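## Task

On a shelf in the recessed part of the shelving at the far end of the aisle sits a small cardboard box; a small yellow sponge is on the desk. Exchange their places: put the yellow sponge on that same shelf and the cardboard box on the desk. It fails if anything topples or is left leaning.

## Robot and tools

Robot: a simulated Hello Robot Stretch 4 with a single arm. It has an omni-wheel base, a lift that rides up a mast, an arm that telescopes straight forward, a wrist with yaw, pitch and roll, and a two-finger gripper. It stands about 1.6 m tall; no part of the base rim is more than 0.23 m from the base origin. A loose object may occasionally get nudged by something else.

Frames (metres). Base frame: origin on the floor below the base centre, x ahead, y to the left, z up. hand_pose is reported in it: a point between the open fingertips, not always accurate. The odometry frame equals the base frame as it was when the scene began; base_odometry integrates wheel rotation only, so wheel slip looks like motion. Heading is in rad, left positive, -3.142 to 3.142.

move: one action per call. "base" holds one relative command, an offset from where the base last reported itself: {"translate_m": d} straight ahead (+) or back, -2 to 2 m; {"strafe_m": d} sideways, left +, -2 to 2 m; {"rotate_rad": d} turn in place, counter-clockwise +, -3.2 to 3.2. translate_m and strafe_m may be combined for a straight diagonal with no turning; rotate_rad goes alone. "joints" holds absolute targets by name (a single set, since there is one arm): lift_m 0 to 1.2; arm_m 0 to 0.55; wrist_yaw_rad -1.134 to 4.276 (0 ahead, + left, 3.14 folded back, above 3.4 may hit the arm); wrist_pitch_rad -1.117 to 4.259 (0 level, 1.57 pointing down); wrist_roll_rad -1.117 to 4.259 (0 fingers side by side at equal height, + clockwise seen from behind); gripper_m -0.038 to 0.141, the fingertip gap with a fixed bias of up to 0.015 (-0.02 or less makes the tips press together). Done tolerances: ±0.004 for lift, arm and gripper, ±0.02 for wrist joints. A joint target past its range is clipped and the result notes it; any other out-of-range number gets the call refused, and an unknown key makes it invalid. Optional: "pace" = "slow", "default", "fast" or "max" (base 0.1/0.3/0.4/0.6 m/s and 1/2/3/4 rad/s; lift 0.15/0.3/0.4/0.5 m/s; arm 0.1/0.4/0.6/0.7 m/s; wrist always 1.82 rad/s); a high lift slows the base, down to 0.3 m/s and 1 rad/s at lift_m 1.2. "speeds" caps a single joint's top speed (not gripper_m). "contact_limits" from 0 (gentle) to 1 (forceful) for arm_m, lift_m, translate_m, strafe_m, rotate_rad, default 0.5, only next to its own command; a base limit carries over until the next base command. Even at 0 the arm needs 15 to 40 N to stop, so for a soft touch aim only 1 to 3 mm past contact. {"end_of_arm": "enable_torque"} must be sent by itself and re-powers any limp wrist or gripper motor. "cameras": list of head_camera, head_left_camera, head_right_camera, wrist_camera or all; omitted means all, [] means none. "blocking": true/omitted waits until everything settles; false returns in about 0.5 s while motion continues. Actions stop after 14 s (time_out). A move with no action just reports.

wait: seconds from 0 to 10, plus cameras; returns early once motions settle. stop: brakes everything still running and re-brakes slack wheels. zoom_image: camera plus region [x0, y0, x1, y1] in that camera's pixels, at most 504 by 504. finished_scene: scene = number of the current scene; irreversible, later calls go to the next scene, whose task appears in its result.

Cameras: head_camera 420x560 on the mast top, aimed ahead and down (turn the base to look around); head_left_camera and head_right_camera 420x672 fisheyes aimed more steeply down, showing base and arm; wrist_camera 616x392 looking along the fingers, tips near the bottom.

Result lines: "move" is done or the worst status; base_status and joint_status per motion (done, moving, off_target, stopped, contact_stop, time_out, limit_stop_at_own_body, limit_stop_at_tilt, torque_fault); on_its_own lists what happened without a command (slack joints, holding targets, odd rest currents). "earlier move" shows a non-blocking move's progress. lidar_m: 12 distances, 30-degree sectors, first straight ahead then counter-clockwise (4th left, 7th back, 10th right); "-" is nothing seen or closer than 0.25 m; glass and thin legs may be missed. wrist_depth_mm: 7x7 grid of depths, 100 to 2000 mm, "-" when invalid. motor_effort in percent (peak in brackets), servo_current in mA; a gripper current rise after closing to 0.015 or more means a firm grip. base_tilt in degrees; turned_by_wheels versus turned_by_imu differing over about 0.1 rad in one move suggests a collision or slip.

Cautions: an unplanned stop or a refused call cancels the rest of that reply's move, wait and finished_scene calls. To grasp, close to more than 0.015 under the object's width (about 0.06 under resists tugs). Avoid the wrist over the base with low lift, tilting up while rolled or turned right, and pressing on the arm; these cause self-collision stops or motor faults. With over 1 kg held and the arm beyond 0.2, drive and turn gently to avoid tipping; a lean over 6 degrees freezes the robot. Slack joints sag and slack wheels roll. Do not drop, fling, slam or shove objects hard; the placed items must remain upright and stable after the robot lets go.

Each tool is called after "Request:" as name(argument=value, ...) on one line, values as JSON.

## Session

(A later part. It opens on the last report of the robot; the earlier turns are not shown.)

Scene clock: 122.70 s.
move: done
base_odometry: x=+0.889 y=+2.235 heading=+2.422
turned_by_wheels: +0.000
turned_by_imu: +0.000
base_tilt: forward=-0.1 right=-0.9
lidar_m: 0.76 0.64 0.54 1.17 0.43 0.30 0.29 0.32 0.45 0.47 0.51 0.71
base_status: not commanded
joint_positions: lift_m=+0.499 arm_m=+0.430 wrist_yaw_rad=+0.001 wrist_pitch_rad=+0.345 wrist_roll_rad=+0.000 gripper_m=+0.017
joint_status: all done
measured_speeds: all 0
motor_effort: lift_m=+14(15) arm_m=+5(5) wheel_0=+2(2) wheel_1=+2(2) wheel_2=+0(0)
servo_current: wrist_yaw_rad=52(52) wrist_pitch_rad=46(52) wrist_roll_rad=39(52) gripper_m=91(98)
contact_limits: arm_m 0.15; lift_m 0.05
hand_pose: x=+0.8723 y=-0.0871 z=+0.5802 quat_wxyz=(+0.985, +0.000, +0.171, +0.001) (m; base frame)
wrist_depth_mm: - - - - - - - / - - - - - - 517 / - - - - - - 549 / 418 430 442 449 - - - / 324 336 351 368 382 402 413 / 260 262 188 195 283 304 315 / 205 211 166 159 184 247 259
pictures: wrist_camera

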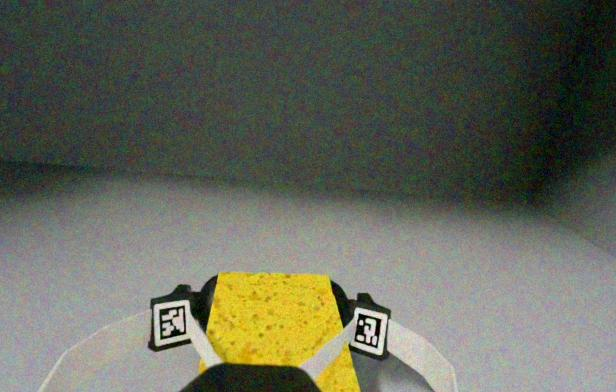

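Request:
move(joints={"lift_m": 0.493}, contact_limits={"lift_m": 0.05}, pace="slow", cameras=["wrist_camera"])

Request:
move(joints={"lift_m": 0.488}, contact_limits={"lift_m": 0.05}, pace="slow", cameras=["wrist_camera"])

Request:
move(joints={"lift_m": 0.483}, contact_limits={"lift_m": 0.05}, pace="slow", cameras=["wrist_camera"])

Scene clock: 123.63 s.
move: done
base_odometry: x=+0.889 y=+2.235 heading=+2.422
turned_by_wheels: +0.000
turned_by_imu: +0.000
base_tilt: forward=-0.1 right=-0.9
lidar_m: 0.75 0.65 0.56 1.16 0.43 0.31 0.30 0.32 0.45 0.47 0.51 0.71
base_status: not commanded
joint_positions: lift_m=+0.493 arm_m=+0.430 wrist_yaw_rad=+0.001 wrist_pitch_rad=+0.345 wrist_roll_rad=+0.000 gripper_m=+0.017
joint_status: all done
measured_speeds: all 0
motor_effort: lift_m=+14(15) arm_m=+5(5) wheel_0=+2(2) wheel_1=+2(2) wheel_2=+0(1)
servo_current: wrist_yaw_rad=52(65) wrist_pitch_rad=33(46) wrist_roll_rad=52(52) gripper_m=91(98)
contact_limits: arm_m 0.15; lift_m 0.05
hand_pose: x=+0.8723 y=-0.0871 z=+0.5742 quat_wxyz=(+0.985, +0.000, +0.171, +0.001) (m; base frame)
wrist_depth_mm: - - - - - - - / - - - - - - 517 / - - - - - - 544 / 410 418 436 452 - - - / 314 325 340 353 370 389 410 / 248 254 189 195 276 296 301 / 196 199 166 159 184 238 249
pictures: wrist_camera

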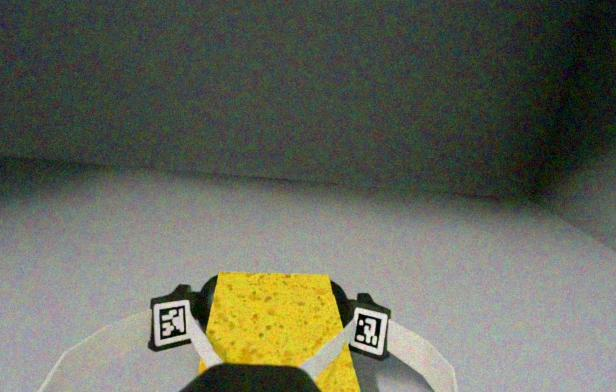

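Scene clock: 124.23 s.
move: done
base_odometry: x=+0.889 y=+2.235 heading=+2.422
turned_by_wheels: +0.000
turned_by_imu: +0.000
base_tilt: forward=-0.1 right=-0.9
lidar_m: 0.76 0.65 0.56 1.16 0.43 0.32 0.30 0.33 0.44 0.49 0.52 0.72
base_status: not commanded
joint_positions: lift_m=+0.488 arm_m=+0.430 wrist_yaw_rad=+0.001 wrist_pitch_rad=+0.345 wrist_roll_rad=+0.000 gripper_m=+0.017
joint_status: all done
measured_speeds: all 0
motor_effort: lift_m=+13(15) arm_m=+5(5) wheel_0=+2(2) wheel_1=+2(2) wheel_2=+0(0)
servo_current: wrist_yaw_rad=46(65) wrist_pitch_rad=33(39) wrist_roll_rad=46(59) gripper_m=78(98)
contact_limits: arm_m 0.15; lift_m 0.05
hand_pose: x=+0.8723 y=-0.0871 z=+0.5692 quat_wxyz=(+0.985, +0.000, +0.171, +0.001) (m; base frame)
wrist_depth_mm: - - - - - - - / - - - - - - 521 / - - - - - - 544 / 404 413 430 442 452 - - / 304 319 332 349 364 382 402 / 242 250 187 194 268 286 297 / 192 195 165 158 184 233 236
pictures: wrist_camera

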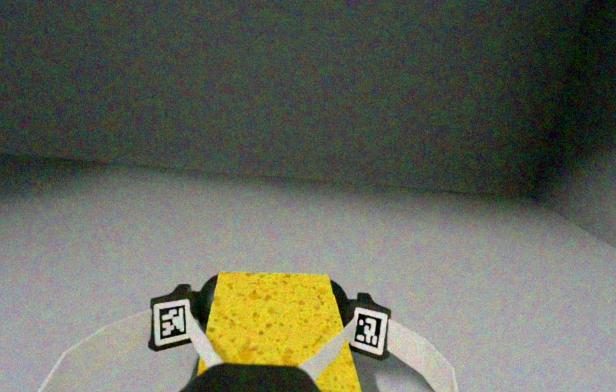

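Scene clock: 124.83 s.
move: done
base_odometry: x=+0.889 y=+2.235 heading=+2.422
turned_by_wheels: +0.000
turned_by_imu: +0.000
base_tilt: forward=-0.1 right=-0.9
lidar_m: 0.76 0.66 0.56 1.16 0.43 0.32 0.30 0.33 0.45 0.48 0.50 0.71
base_status: not commanded
joint_positions: lift_m=+0.483 arm_m=+0.430 wrist_yaw_rad=+0.001 wrist_pitch_rad=+0.345 wrist_roll_rad=+0.000 gripper_m=+0.017
joint_status: all done
measured_speeds: all 0
motor_effort: lift_m=+13(14) arm_m=+5(5) wheel_0=+2(2) wheel_1=+2(2) wheel_2=+0(0)
servo_current: wrist_yaw_rad=46(65) wrist_pitch_rad=26(52) wrist_roll_rad=52(52) gripper_m=78(91)
contact_limits: arm_m 0.15; lift_m 0.05
hand_pose: x=+0.8723 y=-0.0871 z=+0.5643 quat_wxyz=(+0.985, +0.000, +0.171, +0.001) (m; base frame)
wrist_depth_mm: - - - - - - 496 / - - - - - - 525 / - - - - - - 544 / 413 418 436 455 - - - / 310 324 338 351 368 387 404 / 244 251 187 194 271 290 300 / 192 194 164 157 182 240 236
pictures: wrist_camera

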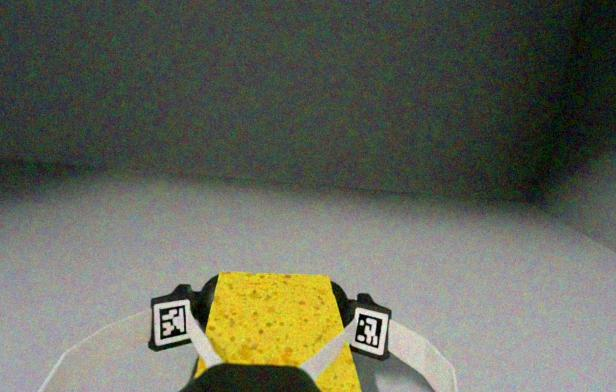

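Request:
move(joints={"lift_m": 0.487}, pace="slow", cameras=[])

Request:
move(joints={"gripper_m": 0.12}, cameras=["wrist_camera"])

Request:
move(joints={"lift_m": 0.6}, pace="slow", cameras=[])

Request:
move(joints={"arm_m": 0.1}, cameras=["wrist_camera", "head_camera"])

Scene clock: 125.73 s.
move: done
base_odometry: x=+0.889 y=+2.235 heading=+2.422
turned_by_wheels: +0.000
turned_by_imu: +0.000
base_tilt: forward=-0.1 right=-0.9
lidar_m: 0.76 0.64 0.56 1.15 0.44 0.32 0.30 0.32 0.45 0.47 0.50 0.71
base_status: not commanded
joint_positions: lift_m=+0.487 arm_m=+0.430 wrist_yaw_rad=+0.001 wrist_pitch_rad=+0.345 wrist_roll_rad=+0.000 gripper_m=+0.017
joint_status: all done
measured_speeds: all 0
motor_effort: lift_m=+22(23) arm_m=+5(5) wheel_0=+2(2) wheel_1=+2(2) wheel_2=+0(0)
servo_current: wrist_yaw_rad=52(59) wrist_pitch_rad=39(46) wrist_roll_rad=52(52) gripper_m=78(85)
contact_limits: arm_m 0.15
hand_pose: x=+0.8723 y=-0.0871 z=+0.5675 quat_wxyz=(+0.985, +0.000, +0.171, +0.001) (m; base frame)
wrist_depth_mm: - - - - - - - / - - - - - - 517 / - - - - - - 544 / 410 415 436 449 - - - / 309 324 334 349 368 384 407 / 245 253 187 194 270 290 298 / 198 195 165 158 184 240 237
pictures: none
No camera images: "cameras" was empty.

Scene clock: 127.63 s.
move: done
base_odometry: x=+0.889 y=+2.235 heading=+2.422
turned_by_wheels: +0.000
turned_by_imu: +0.000
base_tilt: forward=-0.1 right=-0.9
lidar_m: 0.75 0.65 0.56 1.14 0.44 0.31 0.29 0.32 0.44 0.49 0.50 0.70
base_status: not commanded
joint_positions: lift_m=+0.487 arm_m=+0.430 wrist_yaw_rad=+0.001 wrist_pitch_rad=+0.345 wrist_roll_rad=+0.000 gripper_m=+0.120
joint_status: all done
measured_speeds: all 0
motor_effort: lift_m=+22(23) arm_m=+5(5) wheel_0=+2(2) wheel_1=+2(2) wheel_2=+0(0)
servo_current: wrist_yaw_rad=39(72) wrist_pitch_rad=52(52) wrist_roll_rad=46(59) gripper_m=39(91)
contact_limits: arm_m 0.15
hand_pose: x=+0.8723 y=-0.0872 z=+0.5675 quat_wxyz=(+0.985, +0.000, +0.171, +0.000) (m; base frame)
wrist_depth_mm: - - - - - - 492 / - - - - - - 517 / - - - - - - 544 / 413 433 439 449 - - - / 315 330 343 357 377 399 407 / 249 191 207 196 222 298 306 / 197 205 168 160 212 237 250
pictures: wrist_camera

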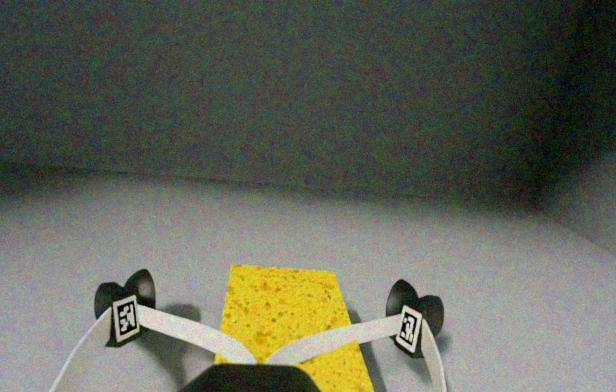

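Scene clock: 129.43 s.
move: done
base_odometry: x=+0.889 y=+2.235 heading=+2.422
turned_by_wheels: +0.000
turned_by_imu: +0.000
base_tilt: forward=-0.1 right=-0.9
lidar_m: 0.75 0.65 0.55 1.14 0.43 0.32 0.30 0.33 0.45 0.48 0.50 0.71
base_status: not commanded
joint_positions: lift_m=+0.600 arm_m=+0.430 wrist_yaw_rad=+0.001 wrist_pitch_rad=+0.345 wrist_roll_rad=+0.000 gripper_m=+0.120
joint_status: all done
measured_speeds: all 0
motor_effort: lift_m=+23(25) arm_m=+4(5) wheel_0=+2(2) wheel_1=+2(2) wheel_2=+0(1)
servo_current: wrist_yaw_rad=46(91) wrist_pitch_rad=26(59) wrist_roll_rad=46(59) gripper_m=26(52)
contact_limits: arm_m 0.15
hand_pose: x=+0.8723 y=-0.0872 z=+0.6804 quat_wxyz=(+0.985, +0.000, +0.171, +0.000) (m; base frame)
wrist_depth_mm: - - - - - - - / - - - - - - 512 / - - - - - - 544 / - - - - - - - / 466 - - - - - - / 407 190 436 433 216 445 455 / 327 338 168 158 362 392 399
pictures: none
No camera images: "cameras" was empty.

Scene clock: 131.53 s.
move: done
base_odometry: x=+0.889 y=+2.235 heading=+2.422
turned_by_wheels: +0.000
turned_by_imu: +0.000
base_tilt: forward=-0.1 right=-0.9
lidar_m: 0.76 0.64 0.57 1.18 0.43 0.32 0.30 0.32 0.45 0.48 0.51 0.72
base_status: not commanded
joint_positions: lift_m=+0.600 arm_m=+0.100 wrist_yaw_rad=+0.001 wrist_pitch_rad=+0.345 wrist_roll_rad=+0.000 gripper_m=+0.120
joint_status: all done
measured_speeds: all 0
motor_effort: lift_m=+23(24) arm_m=-5(7) wheel_0=+2(2) wheel_1=+2(2) wheel_2=+0(1)
servo_current: wrist_yaw_rad=46(72) wrist_pitch_rad=46(52) wrist_roll_rad=46(59) gripper_m=26(52)
hand_pose: x=+0.5425 y=-0.0872 z=+0.6804 quat_wxyz=(+0.985, +0.000, +0.171, +0.000) (m; base frame)
wrist_depth_mm: 768 - - - - 788 - / 809 - - - - - - / 842 - - - - - - / - - - - - - - / - - - 500 - - - / - 190 707 715 214 - - / - 569 168 158 615 - 521
pictures: head_camera, wrist_camera

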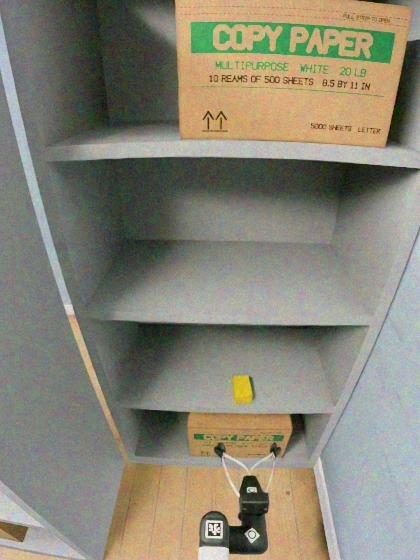

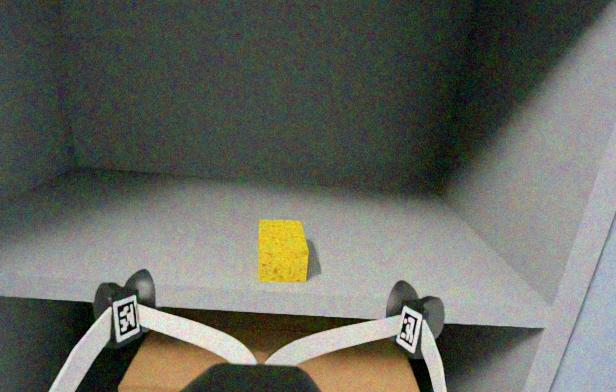

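Request:
finished_scene(scene=2)

The scene is finished: the task was done.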